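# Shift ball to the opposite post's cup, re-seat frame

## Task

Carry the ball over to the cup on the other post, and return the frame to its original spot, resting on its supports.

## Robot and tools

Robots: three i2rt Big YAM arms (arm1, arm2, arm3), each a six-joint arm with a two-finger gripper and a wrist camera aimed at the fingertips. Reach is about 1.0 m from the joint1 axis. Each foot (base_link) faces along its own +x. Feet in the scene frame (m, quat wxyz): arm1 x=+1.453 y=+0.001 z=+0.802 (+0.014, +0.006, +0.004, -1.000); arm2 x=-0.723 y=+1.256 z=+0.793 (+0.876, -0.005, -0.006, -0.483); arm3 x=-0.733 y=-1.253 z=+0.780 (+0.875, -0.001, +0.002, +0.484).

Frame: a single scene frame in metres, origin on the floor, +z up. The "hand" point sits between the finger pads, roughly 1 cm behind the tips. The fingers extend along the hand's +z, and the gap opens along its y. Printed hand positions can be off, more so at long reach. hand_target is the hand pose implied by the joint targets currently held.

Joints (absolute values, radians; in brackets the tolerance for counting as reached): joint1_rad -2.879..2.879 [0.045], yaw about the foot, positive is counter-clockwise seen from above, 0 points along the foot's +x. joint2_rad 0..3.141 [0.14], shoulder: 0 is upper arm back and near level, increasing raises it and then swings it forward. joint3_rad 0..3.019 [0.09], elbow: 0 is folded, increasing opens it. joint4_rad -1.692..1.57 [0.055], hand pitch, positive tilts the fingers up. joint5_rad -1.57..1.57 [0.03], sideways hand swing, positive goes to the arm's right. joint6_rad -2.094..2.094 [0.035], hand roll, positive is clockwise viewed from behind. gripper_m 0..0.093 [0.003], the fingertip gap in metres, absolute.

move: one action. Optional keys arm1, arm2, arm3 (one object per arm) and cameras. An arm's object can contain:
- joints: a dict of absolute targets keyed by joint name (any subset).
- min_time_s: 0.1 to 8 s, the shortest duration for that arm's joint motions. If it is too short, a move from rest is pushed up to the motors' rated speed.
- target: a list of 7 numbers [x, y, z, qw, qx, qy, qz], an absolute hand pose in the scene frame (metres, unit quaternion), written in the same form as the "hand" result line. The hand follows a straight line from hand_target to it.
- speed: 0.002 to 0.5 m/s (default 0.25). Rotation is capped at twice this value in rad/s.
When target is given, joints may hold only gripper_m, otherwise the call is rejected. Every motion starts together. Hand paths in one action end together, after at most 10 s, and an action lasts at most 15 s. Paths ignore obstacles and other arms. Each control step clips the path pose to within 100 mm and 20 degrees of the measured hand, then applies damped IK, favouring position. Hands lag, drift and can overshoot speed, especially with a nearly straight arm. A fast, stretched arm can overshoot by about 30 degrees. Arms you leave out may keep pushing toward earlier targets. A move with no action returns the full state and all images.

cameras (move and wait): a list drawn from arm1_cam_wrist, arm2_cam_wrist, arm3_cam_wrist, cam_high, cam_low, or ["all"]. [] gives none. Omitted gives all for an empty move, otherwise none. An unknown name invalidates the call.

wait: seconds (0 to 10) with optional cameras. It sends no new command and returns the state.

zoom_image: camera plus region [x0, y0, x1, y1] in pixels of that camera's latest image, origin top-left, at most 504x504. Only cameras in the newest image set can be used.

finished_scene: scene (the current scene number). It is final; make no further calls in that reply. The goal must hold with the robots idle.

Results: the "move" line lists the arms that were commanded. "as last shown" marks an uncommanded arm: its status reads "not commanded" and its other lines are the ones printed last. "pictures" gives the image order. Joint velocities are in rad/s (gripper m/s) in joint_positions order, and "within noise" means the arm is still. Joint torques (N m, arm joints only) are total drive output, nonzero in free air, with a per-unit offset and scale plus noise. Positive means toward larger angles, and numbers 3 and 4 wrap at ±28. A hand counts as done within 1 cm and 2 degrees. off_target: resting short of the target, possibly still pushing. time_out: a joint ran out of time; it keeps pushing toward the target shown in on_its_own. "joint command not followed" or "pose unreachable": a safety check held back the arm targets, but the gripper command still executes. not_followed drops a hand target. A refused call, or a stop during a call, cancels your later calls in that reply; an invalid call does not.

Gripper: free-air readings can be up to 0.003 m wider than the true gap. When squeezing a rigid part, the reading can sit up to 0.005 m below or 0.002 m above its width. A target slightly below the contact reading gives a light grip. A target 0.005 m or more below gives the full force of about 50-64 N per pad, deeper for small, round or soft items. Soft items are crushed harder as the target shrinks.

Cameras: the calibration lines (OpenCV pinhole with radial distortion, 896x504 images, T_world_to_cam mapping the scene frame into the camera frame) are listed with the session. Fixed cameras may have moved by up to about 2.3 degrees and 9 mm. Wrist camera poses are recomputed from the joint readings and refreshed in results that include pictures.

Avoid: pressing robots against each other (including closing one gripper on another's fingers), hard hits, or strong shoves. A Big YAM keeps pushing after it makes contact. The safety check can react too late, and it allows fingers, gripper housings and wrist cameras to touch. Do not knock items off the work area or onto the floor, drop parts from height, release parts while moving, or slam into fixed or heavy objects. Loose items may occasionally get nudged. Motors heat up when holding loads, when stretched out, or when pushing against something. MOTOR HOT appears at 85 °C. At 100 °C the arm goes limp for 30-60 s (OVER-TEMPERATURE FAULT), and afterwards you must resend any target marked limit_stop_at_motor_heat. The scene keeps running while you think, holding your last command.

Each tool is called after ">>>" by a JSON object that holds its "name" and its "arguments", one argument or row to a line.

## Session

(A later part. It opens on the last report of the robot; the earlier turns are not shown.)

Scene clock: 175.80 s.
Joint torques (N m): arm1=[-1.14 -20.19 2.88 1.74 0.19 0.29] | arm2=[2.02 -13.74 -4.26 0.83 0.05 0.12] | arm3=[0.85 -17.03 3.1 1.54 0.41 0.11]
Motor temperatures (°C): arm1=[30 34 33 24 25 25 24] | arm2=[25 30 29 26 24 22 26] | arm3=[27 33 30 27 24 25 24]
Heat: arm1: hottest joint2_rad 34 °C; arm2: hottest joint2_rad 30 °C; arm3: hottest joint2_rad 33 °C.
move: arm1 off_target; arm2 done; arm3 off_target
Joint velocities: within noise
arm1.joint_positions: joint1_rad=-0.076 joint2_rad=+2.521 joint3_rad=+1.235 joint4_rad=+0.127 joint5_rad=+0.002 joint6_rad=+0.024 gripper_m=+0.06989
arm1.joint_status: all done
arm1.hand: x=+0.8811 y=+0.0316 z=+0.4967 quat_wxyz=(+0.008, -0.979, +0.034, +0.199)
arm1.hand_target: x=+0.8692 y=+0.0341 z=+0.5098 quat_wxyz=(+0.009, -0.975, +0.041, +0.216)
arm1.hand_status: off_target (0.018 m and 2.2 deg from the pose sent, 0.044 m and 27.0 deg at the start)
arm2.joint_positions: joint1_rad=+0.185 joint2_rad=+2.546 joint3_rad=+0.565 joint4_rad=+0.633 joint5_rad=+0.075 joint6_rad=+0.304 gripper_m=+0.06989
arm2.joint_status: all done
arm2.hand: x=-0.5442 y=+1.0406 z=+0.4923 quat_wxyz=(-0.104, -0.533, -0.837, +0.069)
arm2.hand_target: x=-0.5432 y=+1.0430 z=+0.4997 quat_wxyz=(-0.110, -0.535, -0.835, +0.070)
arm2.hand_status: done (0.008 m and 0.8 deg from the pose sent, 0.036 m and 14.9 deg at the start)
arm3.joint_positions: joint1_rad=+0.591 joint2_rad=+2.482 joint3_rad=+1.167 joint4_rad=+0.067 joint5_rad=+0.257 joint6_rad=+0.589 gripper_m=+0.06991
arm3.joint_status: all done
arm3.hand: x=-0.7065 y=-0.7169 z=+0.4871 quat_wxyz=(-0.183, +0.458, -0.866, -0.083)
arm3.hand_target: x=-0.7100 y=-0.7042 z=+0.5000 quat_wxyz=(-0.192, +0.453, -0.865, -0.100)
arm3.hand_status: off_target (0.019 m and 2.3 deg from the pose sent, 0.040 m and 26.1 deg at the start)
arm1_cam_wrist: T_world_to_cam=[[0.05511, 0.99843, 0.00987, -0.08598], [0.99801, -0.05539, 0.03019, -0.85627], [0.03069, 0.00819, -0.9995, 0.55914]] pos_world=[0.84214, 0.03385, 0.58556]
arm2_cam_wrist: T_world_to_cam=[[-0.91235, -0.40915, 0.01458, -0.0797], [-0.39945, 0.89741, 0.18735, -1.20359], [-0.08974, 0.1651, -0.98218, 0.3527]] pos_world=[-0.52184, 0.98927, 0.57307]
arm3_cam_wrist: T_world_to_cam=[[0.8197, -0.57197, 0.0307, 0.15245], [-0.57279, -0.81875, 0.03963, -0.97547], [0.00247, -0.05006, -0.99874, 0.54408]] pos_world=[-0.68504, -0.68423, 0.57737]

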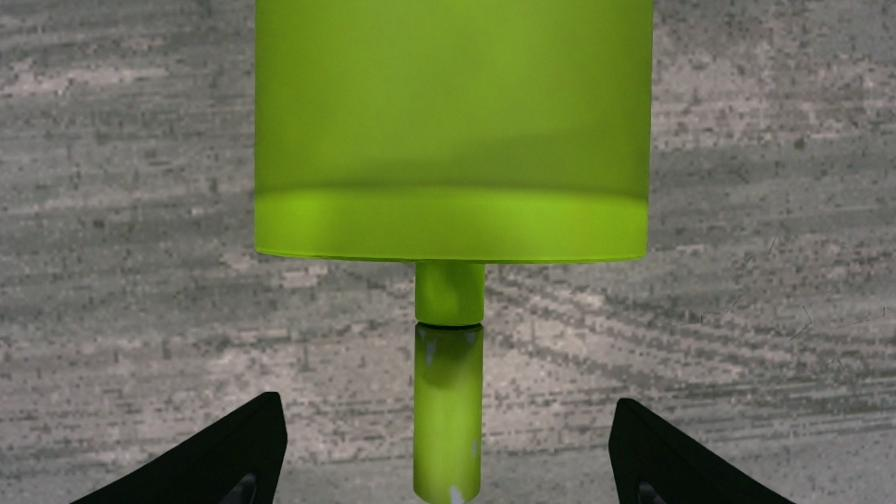

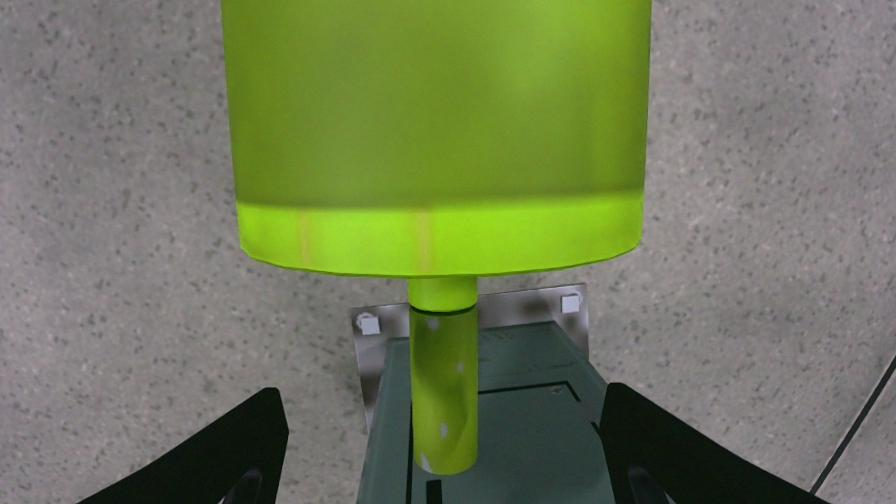

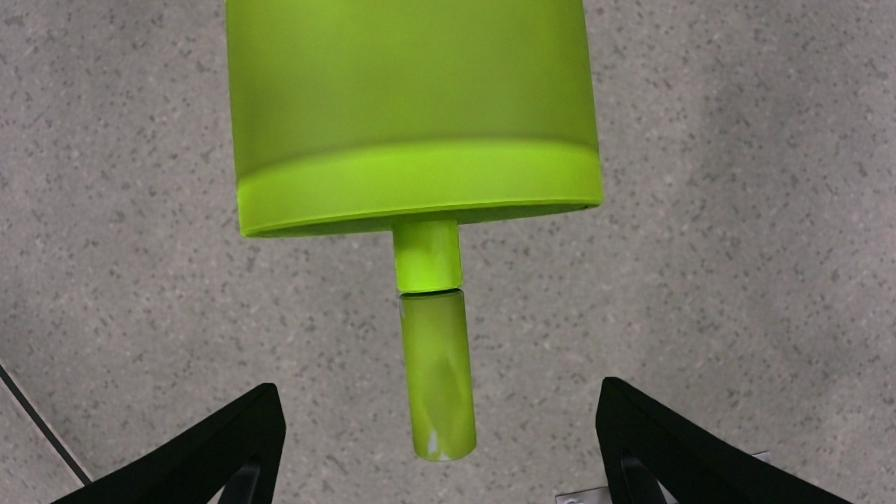

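>>> {"name": "move", "arguments": {
  "arm1": {"target":[0.878,0.035,0.454,0.0091,-0.9754,0.0409,0.2162],"speed":0.15},
  "arm2": {"target":[-0.546,1.049,0.449,0.1099,0.5349,0.8348,-0.0704],"speed":0.15},
  "arm3": {"target":[-0.711,-0.705,0.454,0.1917,-0.453,0.8648,0.1004],"speed":0.15}
}}

>>> {"name": "move", "arguments": {
  "arm1": {"joints":{"gripper_m":0.008}},
  "arm2": {"joints":{"gripper_m":0.008}},
  "arm3": {"joints":{"gripper_m":0.008}},
  "cameras": ["arm1_cam_wrist","arm2_cam_wrist","arm3_cam_wrist"]
}}

Scene clock: 196.97 s.
Joint torques (N m): arm1=[-1.32 -19.43 3.52 1.68 0.16 0.27] | arm2=[2.02 -11.16 -2.54 0.84 0.05 0.13] | arm3=[0.73 -14.74 4.38 1.57 0.41 0.12]
Motor temperatures (°C): arm1=[30 33 31 24 25 25 23] | arm2=[25 30 29 26 24 22 26] | arm3=[27 34 28 27 24 25 24]
Heat: arm1: hottest joint2_rad 33 °C; arm2: hottest joint2_rad 30 °C; arm3: hottest joint2_rad 34 °C.
move: arm1 off_target; arm2 done; arm3 off_target
Joint velocities: within noise
arm1.joint_positions: joint1_rad=-0.076 joint2_rad=+2.648 joint3_rad=+1.274 joint4_rad=+0.206 joint5_rad=+0.002 joint6_rad=+0.024 gripper_m=+0.06989
arm1.joint_status: not commanded
arm1.hand: x=+0.8975 y=+0.0313 z=+0.4432 quat_wxyz=(+0.008, -0.980, +0.035, +0.195)
arm1.hand_target: x=+0.8784 y=+0.0351 z=+0.4544 quat_wxyz=(+0.009, -0.975, +0.041, +0.216)
arm1.hand_status: off_target (0.023 m and 2.6 deg from the pose sent, 0.043 m and 2.2 deg at the start)
arm2.joint_positions: joint1_rad=+0.194 joint2_rad=+2.694 joint3_rad=+0.623 joint4_rad=+0.722 joint5_rad=+0.077 joint6_rad=+0.314 gripper_m=+0.06989
arm2.joint_status: not commanded
arm2.hand: x=-0.5502 y=+1.0498 z=+0.4536 quat_wxyz=(-0.104, -0.534, -0.836, +0.069)
arm2.hand_target: x=-0.5461 y=+1.0490 z=+0.4491 quat_wxyz=(-0.110, -0.535, -0.835, +0.070)
arm2.hand_status: done (0.006 m and 0.7 deg from the pose sent, 0.044 m and 0.8 deg at the start)
arm3.joint_positions: joint1_rad=+0.591 joint2_rad=+2.566 joint3_rad=+1.209 joint4_rad=+0.122 joint5_rad=+0.257 joint6_rad=+0.589 gripper_m=+0.06991
arm3.joint_status: not commanded
arm3.hand: x=-0.7066 y=-0.7160 z=+0.4553 quat_wxyz=(-0.186, +0.456, -0.866, -0.089)
arm3.hand_target: x=-0.7111 y=-0.7053 z=+0.4542 quat_wxyz=(-0.191, +0.453, -0.865, -0.100)
arm3.hand_status: off_target (0.012 m and 1.5 deg from the pose sent, 0.035 m and 2.3 deg at the start)
pictures: none

Scene clock: 197.70 s.
Joint torques (N m): arm1=[-1.26 -19.25 3.48 1.66 0.03 0.27] | arm2=[1.9 -11.16 -2.55 0.81 0.02 0.12] | arm3=[0.73 -14.74 4.33 1.5 0.28 0.12]
Motor temperatures (°C): arm1=[30 33 31 24 25 25 23] | arm2=[25 30 29 26 24 22 26] | arm3=[27 34 28 27 24 25 24]
Heat: arm1: hottest joint2_rad 33 °C; arm2: hottest joint2_rad 30 °C; arm3: hottest joint2_rad 34 °C.
move: arm1 off_target; arm2 off_target; arm3 done
Joint velocities: within noise
arm1.joint_positions: joint1_rad=-0.076 joint2_rad=+2.648 joint3_rad=+1.274 joint4_rad=+0.206 joint5_rad=+0.005 joint6_rad=+0.024 gripper_m=+0.01909
arm1.joint_status: gripper_m off_target (ended at +0.01912, target +0.00800)
arm1.hand: x=+0.8976 y=+0.0319 z=+0.4432 quat_wxyz=(+0.009, -0.980, +0.035, +0.195)
arm1.hand_target: x=+0.8785 y=+0.0351 z=+0.4543 quat_wxyz=(+0.009, -0.975, +0.041, +0.216)
arm1.hand_status: not commanded
arm2.joint_positions: joint1_rad=+0.196 joint2_rad=+2.694 joint3_rad=+0.624 joint4_rad=+0.723 joint5_rad=+0.078 joint6_rad=+0.314 gripper_m=+0.01753
arm2.joint_status: gripper_m off_target (ended at +0.01756, target +0.00800)
arm2.hand: x=-0.5497 y=+1.0496 z=+0.4536 quat_wxyz=(-0.105, -0.533, -0.837, +0.070)
arm2.hand_target: x=-0.5461 y=+1.0490 z=+0.4491 quat_wxyz=(-0.110, -0.535, -0.835, +0.070)
arm2.hand_status: not commanded
arm3.joint_positions: joint1_rad=+0.592 joint2_rad=+2.566 joint3_rad=+1.209 joint4_rad=+0.123 joint5_rad=+0.260 joint6_rad=+0.589 gripper_m=+0.00812
arm3.joint_status: all done
arm3.hand: x=-0.7063 y=-0.7152 z=+0.4556 quat_wxyz=(-0.188, +0.456, -0.866, -0.089)
arm3.hand_target: x=-0.7112 y=-0.7054 z=+0.4542 quat_wxyz=(-0.191, +0.453, -0.865, -0.100)
arm3.hand_status: not commanded
arm1_cam_wrist: T_world_to_cam=[[0.05644, 0.99832, 0.01304, -0.08924], [0.99766, -0.0569, 0.03783, -0.87411], [0.03851, 0.01088, -0.9992, 0.49783]] pos_world=[0.85794, 0.03394, 0.53167]
arm2_cam_wrist: T_world_to_cam=[[-0.91237, -0.4091, 0.0146, -0.08047], [-0.39958, 0.89776, 0.18537, -1.20618], [-0.08894, 0.1633, -0.98256, 0.31521]] pos_world=[-0.52734, 0.99847, 0.53448]
arm3_cam_wrist: T_world_to_cam=[[0.81877, -0.57362, 0.02404, 0.15542], [-0.5741, -0.81838, 0.02583, -0.96715], [0.00486, -0.03495, -0.99938, 0.52555]] pos_world=[-0.68505, -0.68397, 0.54647]

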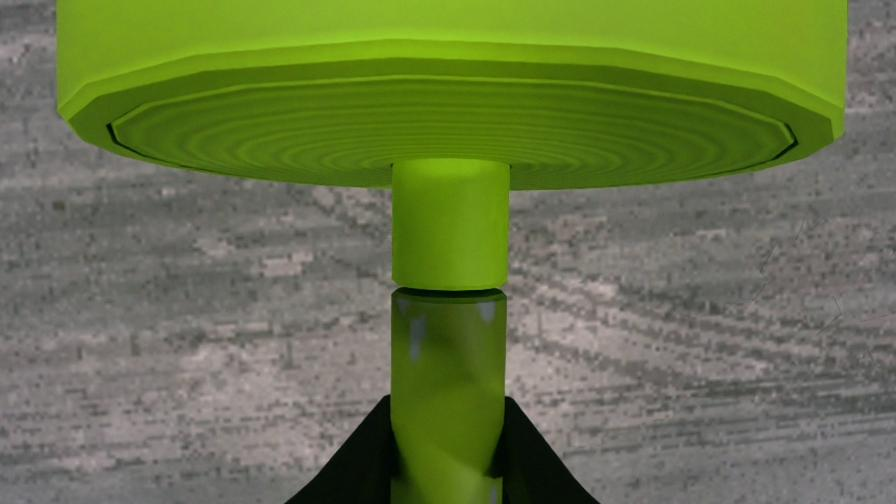

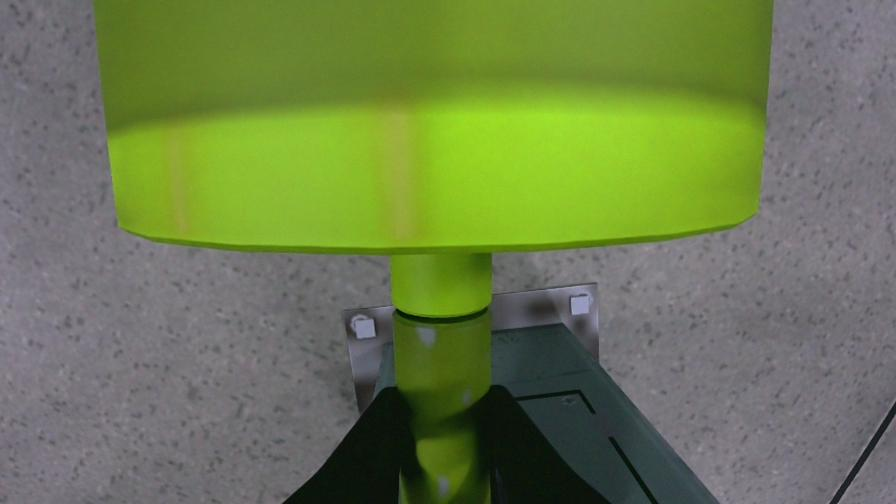

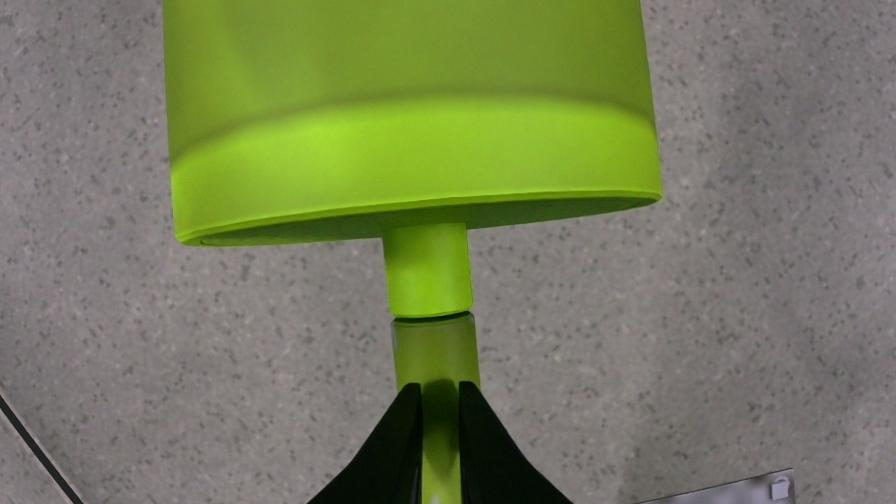

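>>> {"name": "move", "arguments": {
  "arm2": {"joints":{"gripper_m":0.05}},
  "arm3": {"joints":{"gripper_m":0.05}}
}}

>>> {"name": "move", "arguments": {
  "arm2": {"target":[-0.546,1.049,0.438,0.1099,0.5349,0.8348,-0.0704],"speed":0.1},
  "arm3": {"target":[-0.712,-0.706,0.423,0.1917,-0.453,0.8648,0.1004],"speed":0.1}
}}

>>> {"name": "move", "arguments": {
  "arm1": {"joints":{"gripper_m":0.005}},
  "arm2": {"joints":{"gripper_m":0.005}},
  "arm3": {"joints":{"gripper_m":0.005}},
  "cameras": ["arm2_cam_wrist","arm3_cam_wrist","cam_low","cam_high"]
}}

Scene clock: 204.07 s.
Joint torques (N m): arm1=[-1.32 -19.31 3.48 1.68 0.03 0.27] | arm2=[1.9 -11.16 -2.74 0.81 0.02 0.12] | arm3=[0.67 -14.74 4.3 1.5 0.28 0.12]
Motor temperatures (°C): arm1=[30 33 31 24 25 25 24] | arm2=[25 30 29 26 24 22 26] | arm3=[27 34 28 27 24 25 24]
Heat: arm1: hottest joint2_rad 33 °C; arm2: hottest joint2_rad 30 °C; arm3: hottest joint2_rad 34 °C.
move: arm2 done; arm3 done
Joint velocities: within noise
arm1: as last shown
arm2.joint_positions: joint1_rad=+0.196 joint2_rad=+2.694 joint3_rad=+0.626 joint4_rad=+0.723 joint5_rad=+0.078 joint6_rad=+0.314 gripper_m=+0.04993
arm2.joint_status: all done
arm2.hand: x=-0.5486 y=+1.0485 z=+0.4533 quat_wxyz=(-0.106, -0.533, -0.836, +0.070)
arm2.hand_target: x=-0.5461 y=+1.0490 z=+0.4491 quat_wxyz=(-0.110, -0.535, -0.835, +0.070)
arm2.hand_status: not commanded
arm3.joint_positions: joint1_rad=+0.592 joint2_rad=+2.566 joint3_rad=+1.210 joint4_rad=+0.123 joint5_rad=+0.260 joint6_rad=+0.589 gripper_m=+0.04991
arm3.joint_status: all done
arm3.hand: x=-0.7063 y=-0.7150 z=+0.4557 quat_wxyz=(-0.188, +0.456, -0.866, -0.089)
arm3.hand_target: x=-0.7112 y=-0.7053 z=+0.4542 quat_wxyz=(-0.191, +0.453, -0.865, -0.100)
arm3.hand_status: not commanded
pictures: none

Scene clock: 205.30 s.
Joint torques (N m): arm1=[-1.32 -19.25 3.48 1.68 0.03 0.27] | arm2=[1.9 -10.52 -2.67 0.87 0.03 0.11] | arm3=[0.85 -14.68 4.04 1.58 0.31 0.12]
Motor temperatures (°C): arm1=[30 33 31 24 25 25 24] | arm2=[25 30 29 26 24 22 26] | arm3=[27 34 28 27 24 25 24]
Heat: arm1: hottest joint2_rad 33 °C; arm2: hottest joint2_rad 30 °C; arm3: hottest joint2_rad 34 °C.
move: arm2 done; arm3 off_target
Joint velocities: within noise
arm1: as last shown
arm2.joint_positions: joint1_rad=+0.196 joint2_rad=+2.718 joint3_rad=+0.650 joint4_rad=+0.731 joint5_rad=+0.078 joint6_rad=+0.314 gripper_m=+0.04993
arm2.joint_status: not commanded
arm2.hand: x=-0.5458 y=+1.0457 z=+0.4450 quat_wxyz=(-0.109, -0.533, -0.836, +0.071)
arm2.hand_target: x=-0.5462 y=+1.0491 z=+0.4382 quat_wxyz=(-0.110, -0.535, -0.835, +0.070)
arm2.hand_status: done (0.008 m and 0.3 deg from the pose sent, 0.016 m and 0.5 deg at the start)
arm3.joint_positions: joint1_rad=+0.592 joint2_rad=+2.642 joint3_rad=+1.259 joint4_rad=+0.151 joint5_rad=+0.260 joint6_rad=+0.591 gripper_m=+0.04992
arm3.joint_status: not commanded
arm3.hand: x=-0.7066 y=-0.7144 z=+0.4265 quat_wxyz=(-0.188, +0.455, -0.866, -0.090)
arm3.hand_target: x=-0.7121 y=-0.7062 z=+0.4232 quat_wxyz=(-0.192, +0.453, -0.865, -0.100)
arm3.hand_status: off_target (0.011 m and 1.3 deg from the pose sent, 0.034 m and 1.4 deg at the start)
pictures: none

Scene clock: 205.93 s.
Joint torques (N m): arm1=[-1.32 -19.31 3.45 1.65 0.09 0.27] | arm2=[1.9 -10.58 -2.67 0.83 -0.14 0.12] | arm3=[0.62 -14.68 3.99 1.5 0.42 0.56]
Motor temperatures (°C): arm1=[30 33 31 24 25 25 24] | arm2=[25 30 29 26 24 22 26] | arm3=[27 34 28 27 24 25 24]
Heat: arm1: hottest joint2_rad 33 °C; arm2: hottest joint2_rad 30 °C; arm3: hottest joint2_rad 34 °C.
move: arm1 off_target; arm2 off_target; arm3 off_target
Joint velocities: within noise
arm1.joint_positions: joint1_rad=-0.076 joint2_rad=+2.648 joint3_rad=+1.275 joint4_rad=+0.207 joint5_rad=+0.004 joint6_rad=+0.024 gripper_m=+0.01909
arm1.joint_status: gripper_m off_target (ended at +0.01909, target +0.00500)
arm1.hand: x=+0.8970 y=+0.0312 z=+0.4433 quat_wxyz=(+0.009, -0.980, +0.034, +0.196)
arm1.hand_target: x=+0.8783 y=+0.0349 z=+0.4544 quat_wxyz=(+0.009, -0.975, +0.041, +0.216)
arm1.hand_status: not commanded
arm2.joint_positions: joint1_rad=+0.196 joint2_rad=+2.719 joint3_rad=+0.650 joint4_rad=+0.732 joint5_rad=+0.083 joint6_rad=+0.314 gripper_m=+0.01838
arm2.joint_status: gripper_m off_target (ended at +0.01841, target +0.00500)
arm2.hand: x=-0.5464 y=+1.0451 z=+0.4450 quat_wxyz=(-0.109, -0.533, -0.836, +0.073)
arm2.hand_target: x=-0.5462 y=+1.0490 z=+0.4382 quat_wxyz=(-0.110, -0.535, -0.835, +0.070)
arm2.hand_status: not commanded
arm3.joint_positions: joint1_rad=+0.594 joint2_rad=+2.642 joint3_rad=+1.260 joint4_rad=+0.153 joint5_rad=+0.258 joint6_rad=+0.552 gripper_m=+0.01851
arm3.joint_status: gripper_m off_target (ended at +0.01854, target +0.00500)
arm3.hand: x=-0.7083 y=-0.7131 z=+0.4267 quat_wxyz=(-0.189, +0.473, -0.856, -0.088)
arm3.hand_target: x=-0.7120 y=-0.7062 z=+0.4233 quat_wxyz=(-0.192, +0.453, -0.865, -0.100)
arm3.hand_status: not commanded
pictures: arm2_cam_wrist, arm3_cam_wrist, cam_high, cam_low
arm2_cam_wrist: T_world_to_cam=[[-0.9127, -0.40834, 0.01523, -0.08038], [-0.39974, 0.89997, 0.17395, -1.19644], [-0.08473, 0.15268, -0.98464, 0.3221]] pos_world=[-0.52434, 0.99476, 0.5265]
arm3_cam_wrist: T_world_to_cam=[[0.83957, -0.54217, 0.0343, 0.19181], [-0.54303, -0.83937, 0.02398, -0.95798], [0.01579, -0.03875, -0.99912, 0.50162]] pos_world=[-0.68917, -0.68066, 0.51757]

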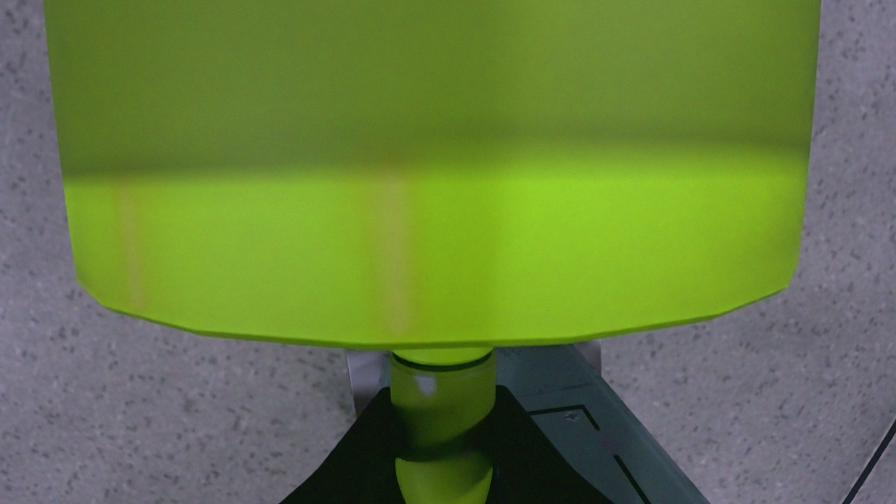

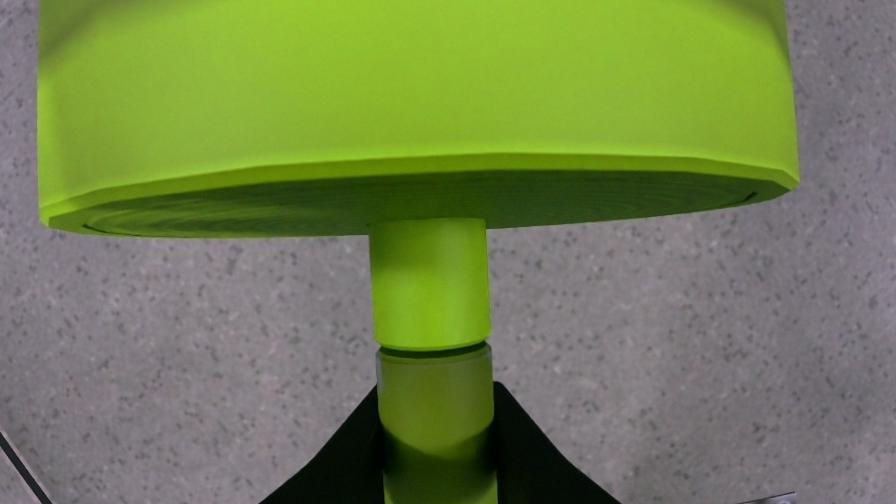

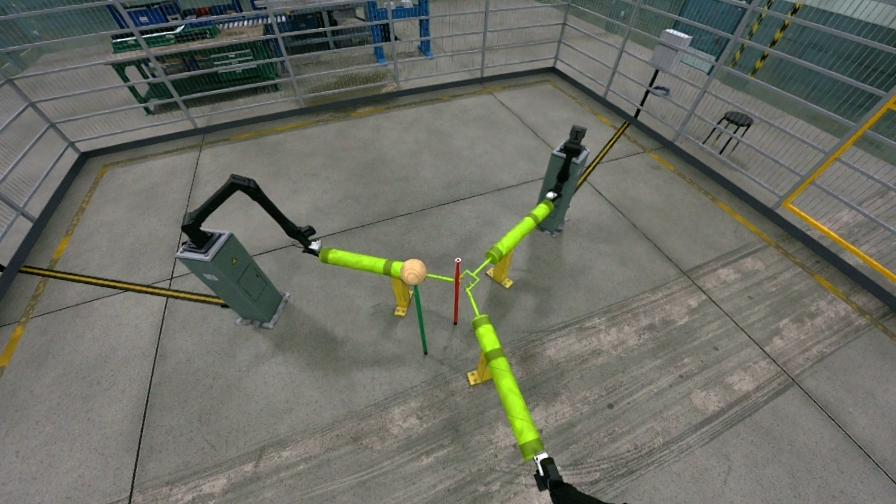

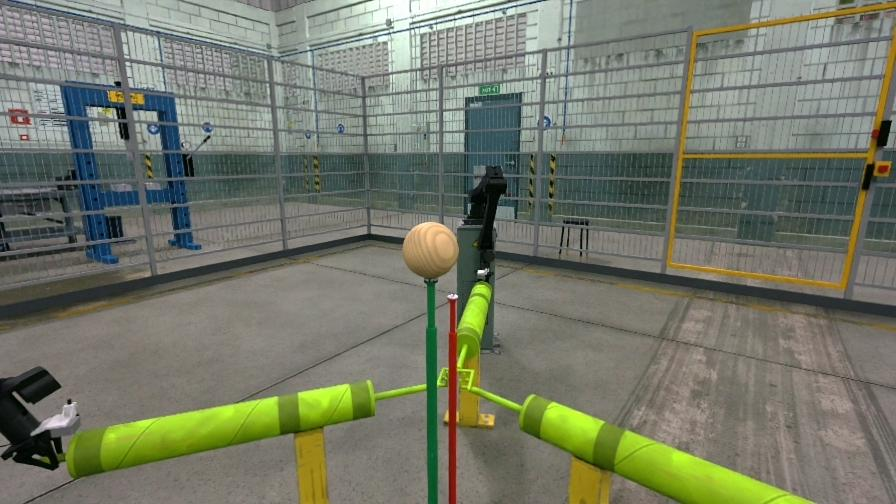

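>>> {"name": "move", "arguments": {
  "arm1": {"target":[0.878,0.035,0.514,0.0091,-0.9754,0.0409,0.2162],"speed":0.15},
  "arm2": {"target":[-0.546,1.049,0.498,0.1099,0.5349,0.8348,-0.0704],"speed":0.15},
  "arm3": {"target":[-0.712,-0.706,0.483,0.1917,-0.453,0.8648,0.1004],"speed":0.15},
  "cameras": ["cam_low"]
}}

Scene clock: 262.33 s.
Joint torques (N m): arm1=[-1.38 -21.36 2.54 1.11 0.13 0.26] | arm2=[1.73 -14.51 -4.67 0.14 -0.15 0.1] | arm3=[0.67 -18.02 2.29 0.49 0.46 0.6]
Motor temperatures (°C): arm1=[30 33 30 24 25 25 26] | arm2=[25 30 28 26 23 22 28] | arm3=[27 34 27 27 24 25 26]
Heat: arm1: hottest joint2_rad 33 °C; arm2: hottest joint2_rad 30 °C; arm3: hottest joint2_rad 34 °C.
move: arm1 off_target; arm2 done; arm3 off_target
Joint velocities: within noise
arm1.joint_positions: joint1_rad=-0.076 joint2_rad=+2.527 joint3_rad=+1.200 joint4_rad=+0.160 joint5_rad=+0.002 joint6_rad=+0.024 gripper_m=+0.01909
arm1.joint_status: not commanded
arm1.hand: x=+0.8971 y=+0.0304 z=+0.4899 quat_wxyz=(+0.008, -0.980, +0.034, +0.195)
arm1.hand_target: x=+0.8783 y=+0.0350 z=+0.5135 quat_wxyz=(+0.009, -0.975, +0.041, +0.216)
arm1.hand_status: off_target (0.031 m and 2.6 deg from the pose sent, 0.073 m and 2.5 deg at the start)
arm2.joint_positions: joint1_rad=+0.196 joint2_rad=+2.576 joint3_rad=+0.558 joint4_rad=+0.681 joint5_rad=+0.082 joint6_rad=+0.314 gripper_m=+0.01838
arm2.joint_status: not commanded
arm2.hand: x=-0.5464 y=+1.0455 z=+0.4882 quat_wxyz=(-0.109, -0.533, -0.836, +0.073)
arm2.hand_target: x=-0.5461 y=+1.0489 z=+0.4975 quat_wxyz=(-0.110, -0.535, -0.835, +0.070)
arm2.hand_status: done (0.010 m and 0.4 deg from the pose sent, 0.053 m and 0.4 deg at the start)
arm3.joint_positions: joint1_rad=+0.594 joint2_rad=+2.537 joint3_rad=+1.192 joint4_rad=+0.122 joint5_rad=+0.256 joint6_rad=+0.547 gripper_m=+0.01851
arm3.joint_status: not commanded
arm3.hand: x=-0.7083 y=-0.7132 z=+0.4673 quat_wxyz=(-0.190, +0.474, -0.855, -0.090)
arm3.hand_target: x=-0.7120 y=-0.7060 z=+0.4826 quat_wxyz=(-0.192, +0.454, -0.865, -0.101)
arm3.hand_status: off_target (0.018 m and 2.9 deg from the pose sent, 0.057 m and 2.8 deg at the start)

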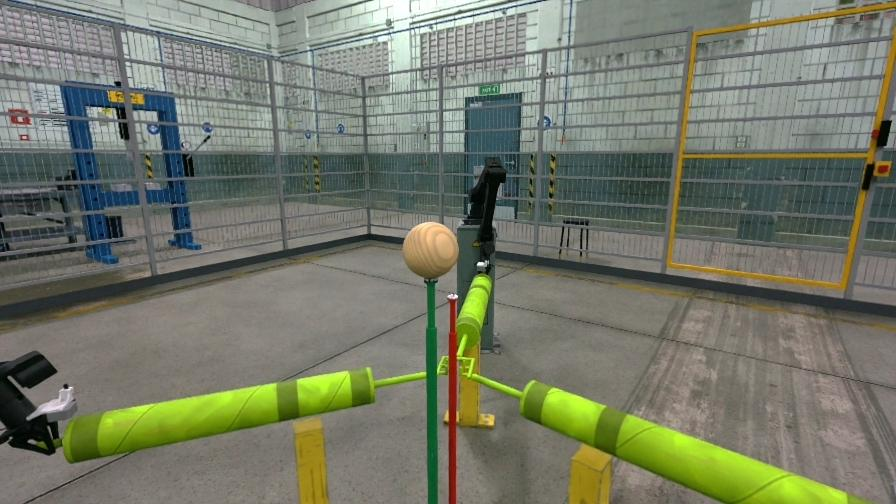

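>>> {"name": "move", "arguments": {
  "arm1": {"target":[0.878,0.035,0.845,0.0091,-0.9754,0.0409,0.2162],"speed":0.2},
  "arm2": {"target":[-0.546,1.049,0.832,0.1099,0.5349,0.8348,-0.0704],"speed":0.2},
  "arm3": {"target":[-0.712,-0.706,0.818,0.1917,-0.453,0.8648,0.1004],"speed":0.2},
  "cameras": ["cam_low","cam_high"]
}}

Scene clock: 272.27 s.
Joint torques (N m): arm1=[-1.9 -16.91 10.4 0.38 0.01 0.2] | arm2=[1.26 -6.07 8.31 -0.98 -0.46 0.04] | arm3=[0.21 -14.97 9.42 -0.42 0.54 0.54]
Motor temperatures (°C): arm1=[30 35 30 24 25 25 26] | arm2=[25 31 28 26 23 22 28] | arm3=[27 34 27 27 24 25 26]
Heat: arm1: hottest joint2_rad 35 °C; arm2: hottest joint2_rad 31 °C; arm3: hottest joint2_rad 34 °C.
move: arm1 off_target; arm2 off_target; arm3 off_target
Joint velocities: within noise
arm1.joint_positions: joint1_rad=-0.076 joint2_rad=+1.770 joint3_rad=+1.088 joint4_rad=-0.496 joint5_rad=+0.003 joint6_rad=+0.024 gripper_m=+0.01909
arm1.joint_status: not commanded
arm1.hand: x=+0.8986 y=+0.0279 z=+0.8138 quat_wxyz=(+0.008, -0.981, +0.035, +0.189)
arm1.hand_target: x=+0.8791 y=+0.0351 z=+0.8453 quat_wxyz=(+0.009, -0.975, +0.041, +0.217)
arm1.hand_status: off_target (0.038 m and 3.2 deg from the pose sent, 0.356 m and 2.6 deg at the start)
arm2.joint_positions: joint1_rad=+0.193 joint2_rad=+1.100 joint3_rad=+0.440 joint4_rad=-0.676 joint5_rad=+0.089 joint6_rad=+0.312 gripper_m=+0.01838
arm2.joint_status: not commanded
arm2.hand: x=-0.5500 y=+1.0495 z=+0.8213 quat_wxyz=(-0.109, -0.534, -0.835, +0.076)
arm2.hand_target: x=-0.5461 y=+1.0489 z=+0.8315 quat_wxyz=(-0.110, -0.535, -0.835, +0.071)
arm2.hand_status: off_target (0.011 m and 0.7 deg from the pose sent, 0.344 m and 0.4 deg at the start)
arm3.joint_positions: joint1_rad=+0.601 joint2_rad=+1.770 joint3_rad=+1.087 joint4_rad=-0.541 joint5_rad=+0.255 joint6_rad=+0.554 gripper_m=+0.01845
arm3.joint_status: not commanded
arm3.hand: x=-0.7114 y=-0.7100 z=+0.7969 quat_wxyz=(-0.189, +0.475, -0.855, -0.092)
arm3.hand_target: x=-0.7119 y=-0.7062 z=+0.8175 quat_wxyz=(-0.192, +0.454, -0.864, -0.101)
arm3.hand_status: off_target (0.021 m and 2.9 deg from the pose sent, 0.351 m and 2.9 deg at the start)
pictures: cam_high, cam_low

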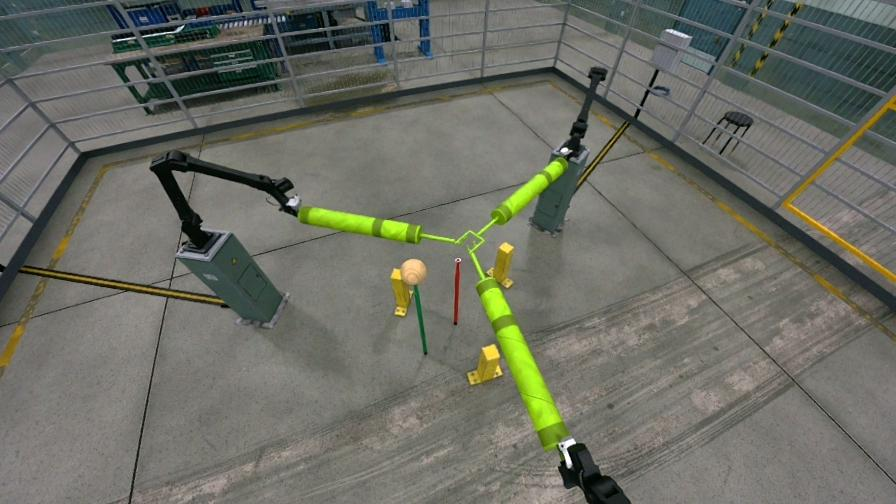

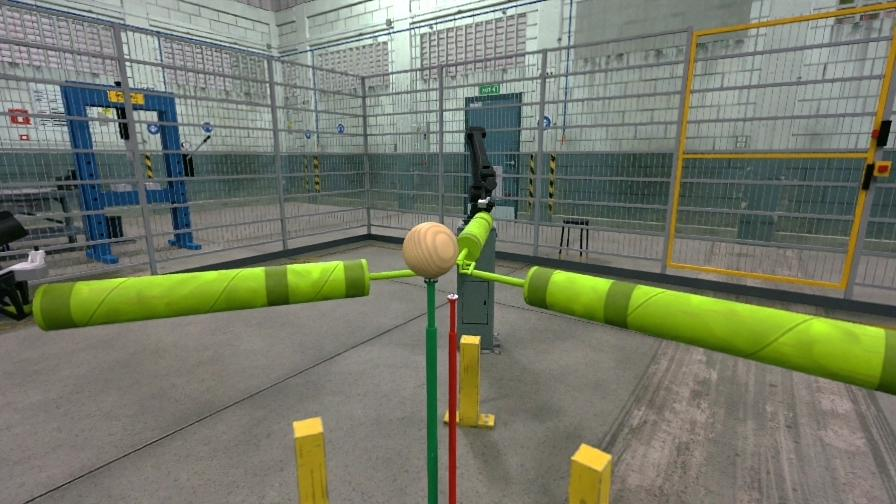

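>>> {"name": "move", "arguments": {
  "arm1": {"target":[1.009,-0.196,0.845,0.0091,-0.9754,0.0409,0.2162],"speed":0.2},
  "arm2": {"target":[-0.415,0.818,0.834,0.1099,0.5349,0.8348,-0.0704],"speed":0.2},
  "arm3": {"target":[-0.581,-0.937,0.818,0.1917,-0.453,0.8648,0.1004],"speed":0.2},
  "cameras": ["cam_low","cam_high"]
}}

>>> {"name": "zoom_image", "arguments": {
  "camera": "cam_high",
  "region": [380, 220, 510, 320]
}}

>>> {"name": "zoom_image", "arguments": {
  "camera": "cam_low",
  "region": [370, 210, 520, 320]
}}

Scene clock: 282.33 s.
Joint torques (N m): arm1=[-1.38 -15.97 8.06 0.95 1.11 0.15] | arm2=[2.43 -15.15 9.81 -0.54 -0.53 0.13] | arm3=[-1.73 -7.88 7.91 0.43 0.46 0.35]
Motor temperatures (°C): arm1=[30 36 32 24 25 25 26] | arm2=[25 30 29 26 23 22 28] | arm3=[27 33 29 27 24 25 26]
Heat: arm1: hottest joint2_rad 36 °C; arm2: hottest joint2_rad 30 °C; arm3: hottest joint2_rad 33 °C.
move: arm1 off_target; arm2 off_target; arm3 off_target
Joint velocities: within noise
arm1.joint_positions: joint1_rad=+0.480 joint2_rad=+1.618 joint3_rad=+0.889 joint4_rad=-0.528 joint5_rad=+0.209 joint6_rad=+0.546 gripper_m=+0.01909
arm1.joint_status: not commanded
arm1.hand: x=+1.0262 y=-0.1951 z=+0.8138 quat_wxyz=(+0.016, -0.983, +0.034, +0.181)
arm1.hand_target: x=+1.0096 y=-0.1958 z=+0.8446 quat_wxyz=(+0.009, -0.975, +0.041, +0.216)
arm1.hand_status: off_target (0.036 m and 4.3 deg from the pose sent, 0.251 m and 3.2 deg at the start)
arm2.joint_positions: joint1_rad=+0.052 joint2_rad=+1.752 joint3_rad=+1.120 joint4_rad=-0.701 joint5_rad=+0.059 joint6_rad=+0.177 gripper_m=+0.01838
arm2.joint_status: not commanded
arm2.hand: x=-0.4305 y=+0.8228 z=+0.8256 quat_wxyz=(-0.105, -0.535, -0.835, +0.077)
arm2.hand_target: x=-0.4153 y=+0.8184 z=+0.8342 quat_wxyz=(-0.110, -0.535, -0.835, +0.071)
arm2.hand_status: off_target (0.018 m and 0.9 deg from the pose sent, 0.268 m and 0.7 deg at the start)
arm3.joint_positions: joint1_rad=+0.174 joint2_rad=+1.249 joint3_rad=+0.517 joint4_rad=-0.423 joint5_rad=+0.078 joint6_rad=+0.153 gripper_m=+0.01839
arm3.joint_status: not commanded
arm3.hand: x=-0.5883 y=-0.9337 z=+0.8075 quat_wxyz=(-0.184, +0.476, -0.855, -0.097)
arm3.hand_target: x=-0.5810 y=-0.9367 z=+0.8175 quat_wxyz=(-0.192, +0.453, -0.865, -0.101)
arm3.hand_status: off_target (0.013 m and 3.0 deg from the pose sent, 0.263 m and 2.9 deg at the start)
pictures: cam_high, cam_low

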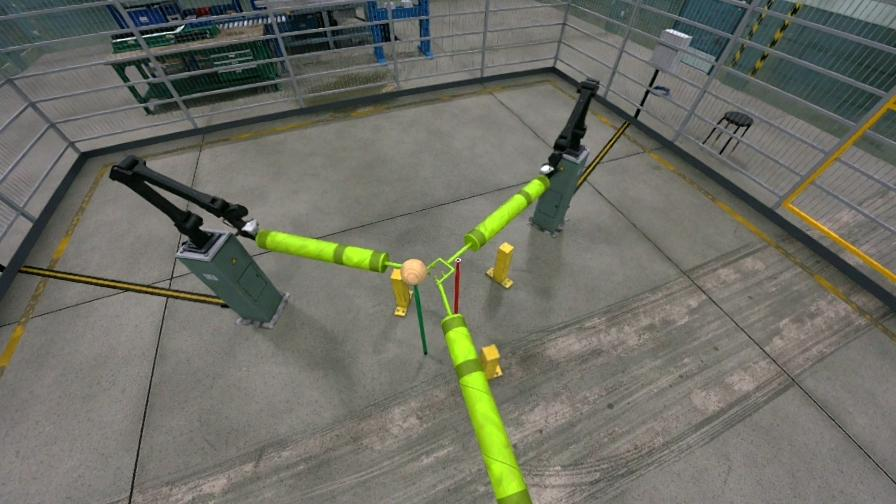

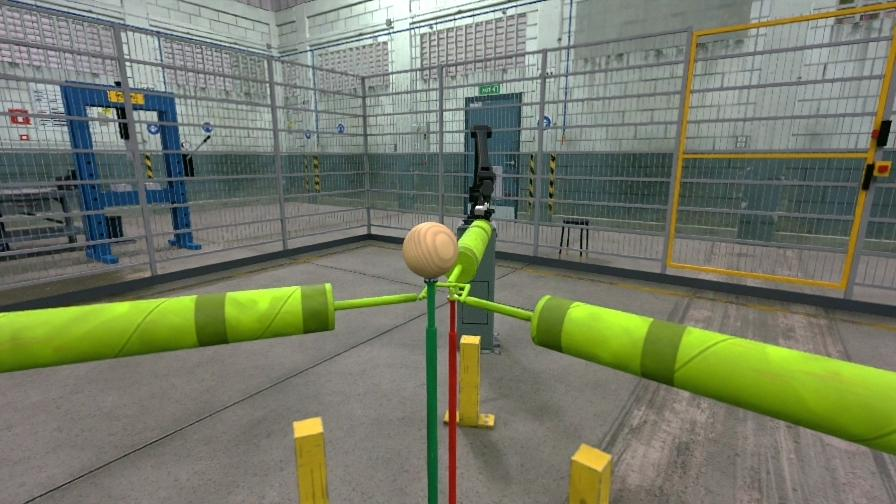

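Scaled by 3.877 from the camera's image (finer frame: 1280x720).

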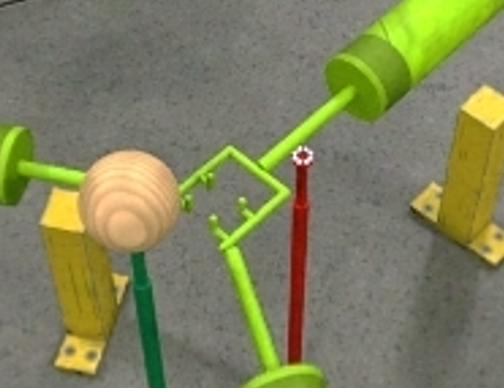

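Scaled by 3.360 from the camera's image (finer frame: 1280x720).

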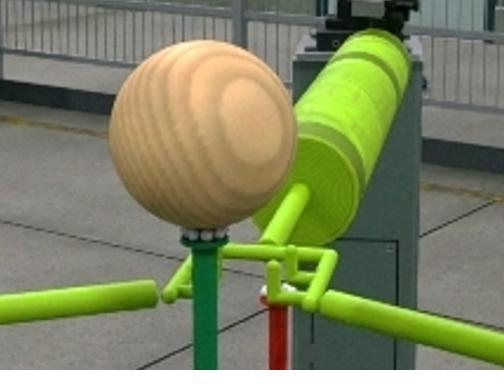

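>>> {"name": "move", "arguments": {
  "arm1": {"target":[1.061,-0.318,0.845,0.0091,-0.9754,0.0409,0.2162],"speed":0.12},
  "arm2": {"target":[-0.363,0.696,0.834,0.1099,0.5349,0.8348,-0.0704],"speed":0.12},
  "arm3": {"target":[-0.529,-1.059,0.815,0.1917,-0.453,0.8648,0.1004],"speed":0.12},
  "cameras": ["cam_low","cam_high"]
}}

>>> {"name": "zoom_image", "arguments": {
  "camera": "cam_high",
  "region": [360, 230, 490, 330]
}}

>>> {"name": "zoom_image", "arguments": {
  "camera": "cam_low",
  "region": [370, 210, 520, 320]
}}

Scene clock: 305.03 s.
Joint torques (N m): arm1=[-1.2 -14.45 10.69 0.21 1.3 0.18] | arm2=[2.67 -19.96 11.29 -0.46 -0.41 0.18] | arm3=[-2.2 -4.78 8.34 0.23 0.11 0.37]
Motor temperatures (°C): arm1=[30 34 34 24 27 25 26] | arm2=[25 31 36 26 23 22 29] | arm3=[27 32 29 27 24 25 26]
Heat: arm1: hottest joint2_rad 34 °C; arm2: hottest joint3_rad 36 °C; arm3: hottest joint2_rad 32 °C.
move: arm1 off_target; arm2 off_target; arm3 off_target
Joint velocities: within noise
arm1.joint_positions: joint1_rad=+0.774 joint2_rad=+1.668 joint3_rad=+0.968 joint4_rad=-0.626 joint5_rad=+0.305 joint6_rad=+0.833 gripper_m=+0.01909
arm1.joint_status: not commanded
arm1.hand: x=+1.0832 y=-0.3055 z=+0.8168 quat_wxyz=(+0.020, -0.982, +0.033, +0.187)
arm1.hand_target: x=+1.0622 y=-0.3172 z=+0.8454 quat_wxyz=(+0.009, -0.975, +0.041, +0.216)
arm1.hand_status: off_target (0.038 m and 3.7 deg from the pose sent, 0.132 m and 4.3 deg at the start)
arm2.joint_positions: joint1_rad=+0.001 joint2_rad=+2.042 joint3_rad=+1.566 joint4_rad=-0.864 joint5_rad=+0.044 joint6_rad=+0.127 gripper_m=+0.01838
arm2.joint_status: not commanded
arm2.hand: x=-0.3828 y=+0.7024 z=+0.8242 quat_wxyz=(-0.101, -0.535, -0.836, +0.074)
arm2.hand_target: x=-0.3636 y=+0.6968 z=+0.8342 quat_wxyz=(-0.111, -0.535, -0.835, +0.071)
arm2.hand_status: off_target (0.023 m and 1.1 deg from the pose sent, 0.144 m and 0.9 deg at the start)
arm3.joint_positions: joint1_rad=-0.296 joint2_rad=+1.010 joint3_rad=+0.361 joint4_rad=-0.499 joint5_rad=-0.119 joint6_rad=-0.281 gripper_m=+0.01836
arm3.joint_status: not commanded
arm3.hand: x=-0.5325 y=-1.0521 z=+0.8096 quat_wxyz=(-0.190, +0.477, -0.852, -0.101)
arm3.hand_target: x=-0.5289 y=-1.0586 z=+0.8146 quat_wxyz=(-0.192, +0.453, -0.865, -0.101)
arm3.hand_status: off_target (0.009 m and 3.2 deg from the pose sent, 0.139 m and 3.0 deg at the start)
pictures: cam_high, cam_low

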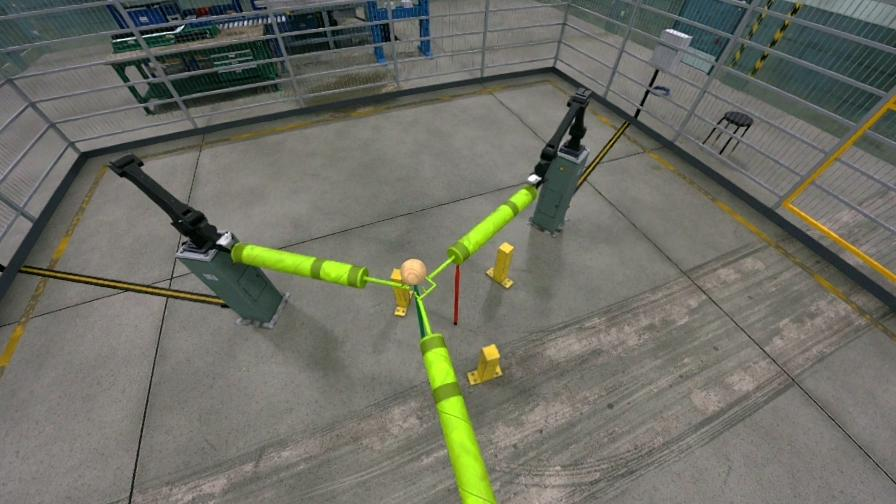

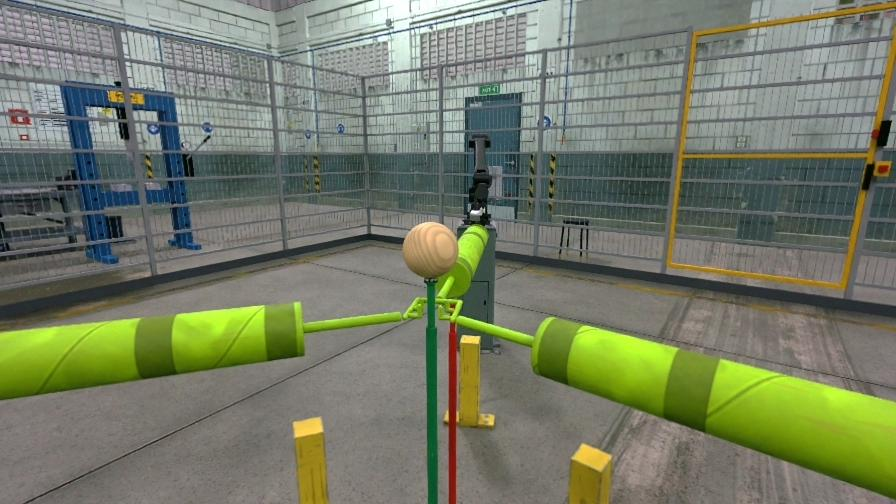

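Scaled by 3.877 from the camera's image (finer frame: 1280x720).

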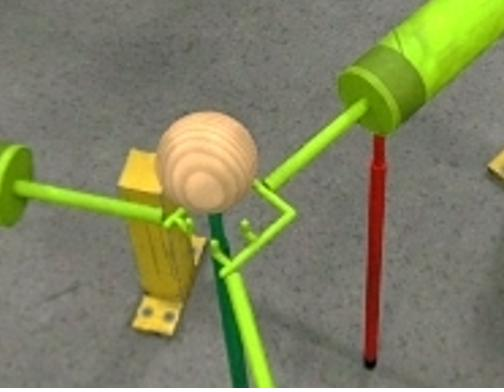

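Scaled by 3.360 from the camera's image (finer frame: 1280x720).

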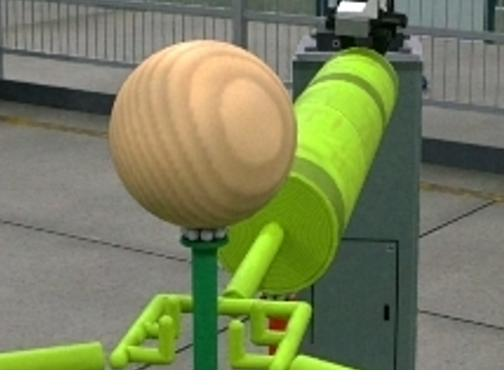

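>>> {"name": "move", "arguments": {
  "arm1": {"target":[1.058,-0.317,0.970,0.0091,-0.9754,0.0409,0.2162],"speed":0.08},
  "arm2": {"target":[-0.366,0.698,0.957,0.1099,0.5349,0.8348,-0.0704],"speed":0.08},
  "arm3": {"target":[-0.532,-1.058,0.936,0.1917,-0.453,0.8648,0.1004],"speed":0.08},
  "cameras": ["cam_low","cam_high"]
}}

>>> {"name": "zoom_image", "arguments": {
  "camera": "cam_high",
  "region": [360, 190, 490, 290]
}}

>>> {"name": "zoom_image", "arguments": {
  "camera": "cam_low",
  "region": [370, 170, 520, 320]
}}

Scene clock: 324.37 s.
Joint torques (N m): arm1=[-1.61 -16.26 12.71 -0.32 1.24 0.13] | arm2=[3.72 -25.35 12.1 -0.85 -0.52 0.21] | arm3=[-1.03 -3.96 14.05 -0.68 0.44 0.5]
Motor temperatures (°C): arm1=[30 35 38 24 29 25 27] | arm2=[25 32 37 26 23 22 29] | arm3=[27 31 30 27 23 25 27]
Heat: arm1: hottest joint3_rad 38 °C; arm2: hottest joint3_rad 37 °C; arm3: hottest joint2_rad 31 °C.
move: arm1 off_target; arm2 off_target; arm3 off_target
Joint velocities: within noise
arm1.joint_positions: joint1_rad=+0.774 joint2_rad=+1.542 joint3_rad=+1.139 joint4_rad=-0.946 joint5_rad=+0.306 joint6_rad=+0.833 gripper_m=+0.01909
arm1.joint_status: not commanded
arm1.hand: x=+1.0775 y=-0.3110 z=+0.9219 quat_wxyz=(+0.028, -0.983, +0.031, +0.180)
arm1.hand_target: x=+1.0599 y=-0.3156 z=+0.9695 quat_wxyz=(+0.009, -0.975, +0.041, +0.216)
arm1.hand_status: off_target (0.052 m and 4.9 deg from the pose sent, 0.156 m and 3.7 deg at the start)
arm2.joint_positions: joint1_rad=-0.014 joint2_rad=+2.003 joint3_rad=+1.725 joint4_rad=-1.126 joint5_rad=+0.044 joint6_rad=+0.119 gripper_m=+0.01838
arm2.joint_status: not commanded
arm2.hand: x=-0.3914 y=+0.6985 z=+0.9000 quat_wxyz=(-0.072, -0.539, -0.837, +0.061)
arm2.hand_target: x=-0.3678 y=+0.7001 z=+0.9561 quat_wxyz=(-0.111, -0.535, -0.835, +0.070)
arm2.hand_status: off_target (0.062 m and 4.5 deg from the pose sent, 0.134 m and 1.1 deg at the start)
arm3.joint_positions: joint1_rad=-0.296 joint2_rad=+0.808 joint3_rad=+0.555 joint4_rad=-0.928 joint5_rad=-0.122 joint6_rad=-0.281 gripper_m=+0.01833
arm3.joint_status: not commanded
arm3.hand: x=-0.5405 y=-1.0581 z=+0.9058 quat_wxyz=(-0.174, +0.478, -0.855, -0.100)
arm3.hand_target: x=-0.5321 y=-1.0575 z=+0.9346 quat_wxyz=(-0.192, +0.453, -0.864, -0.101)
arm3.hand_status: off_target (0.031 m and 3.7 deg from the pose sent, 0.127 m and 3.2 deg at the start)
pictures: cam_high, cam_low

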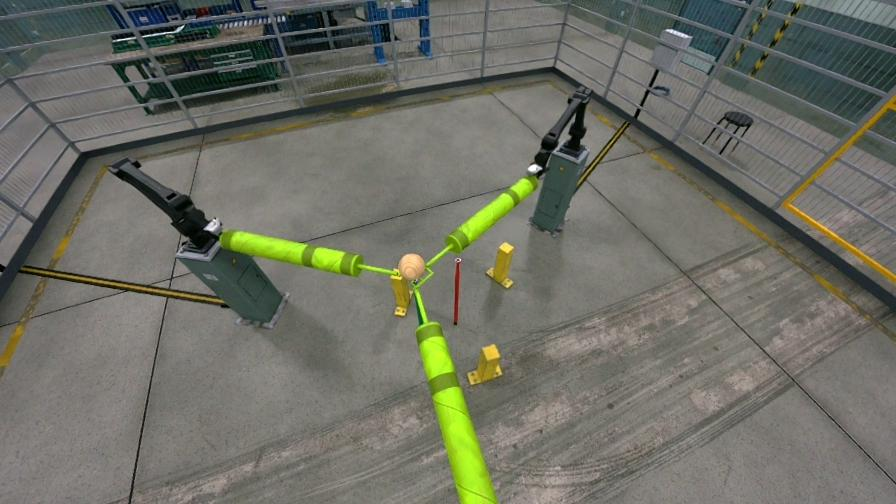

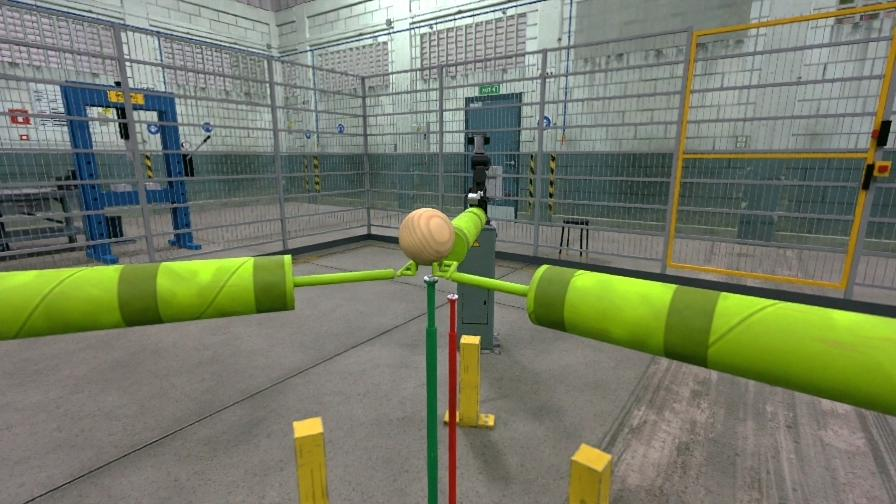

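Scaled by 3.877 from the camera's image (finer frame: 1280x720).

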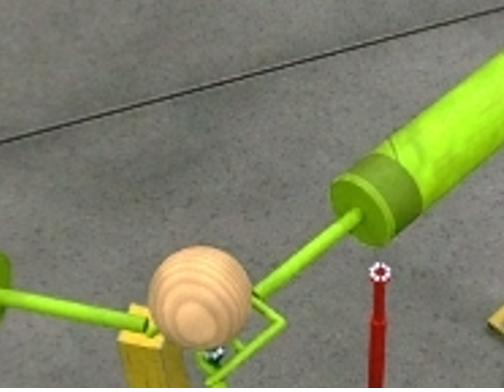

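Scaled by 3.360 from the camera's image (finer frame: 1280x720).

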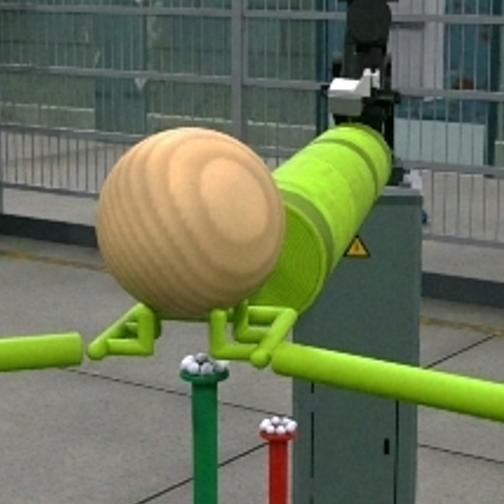

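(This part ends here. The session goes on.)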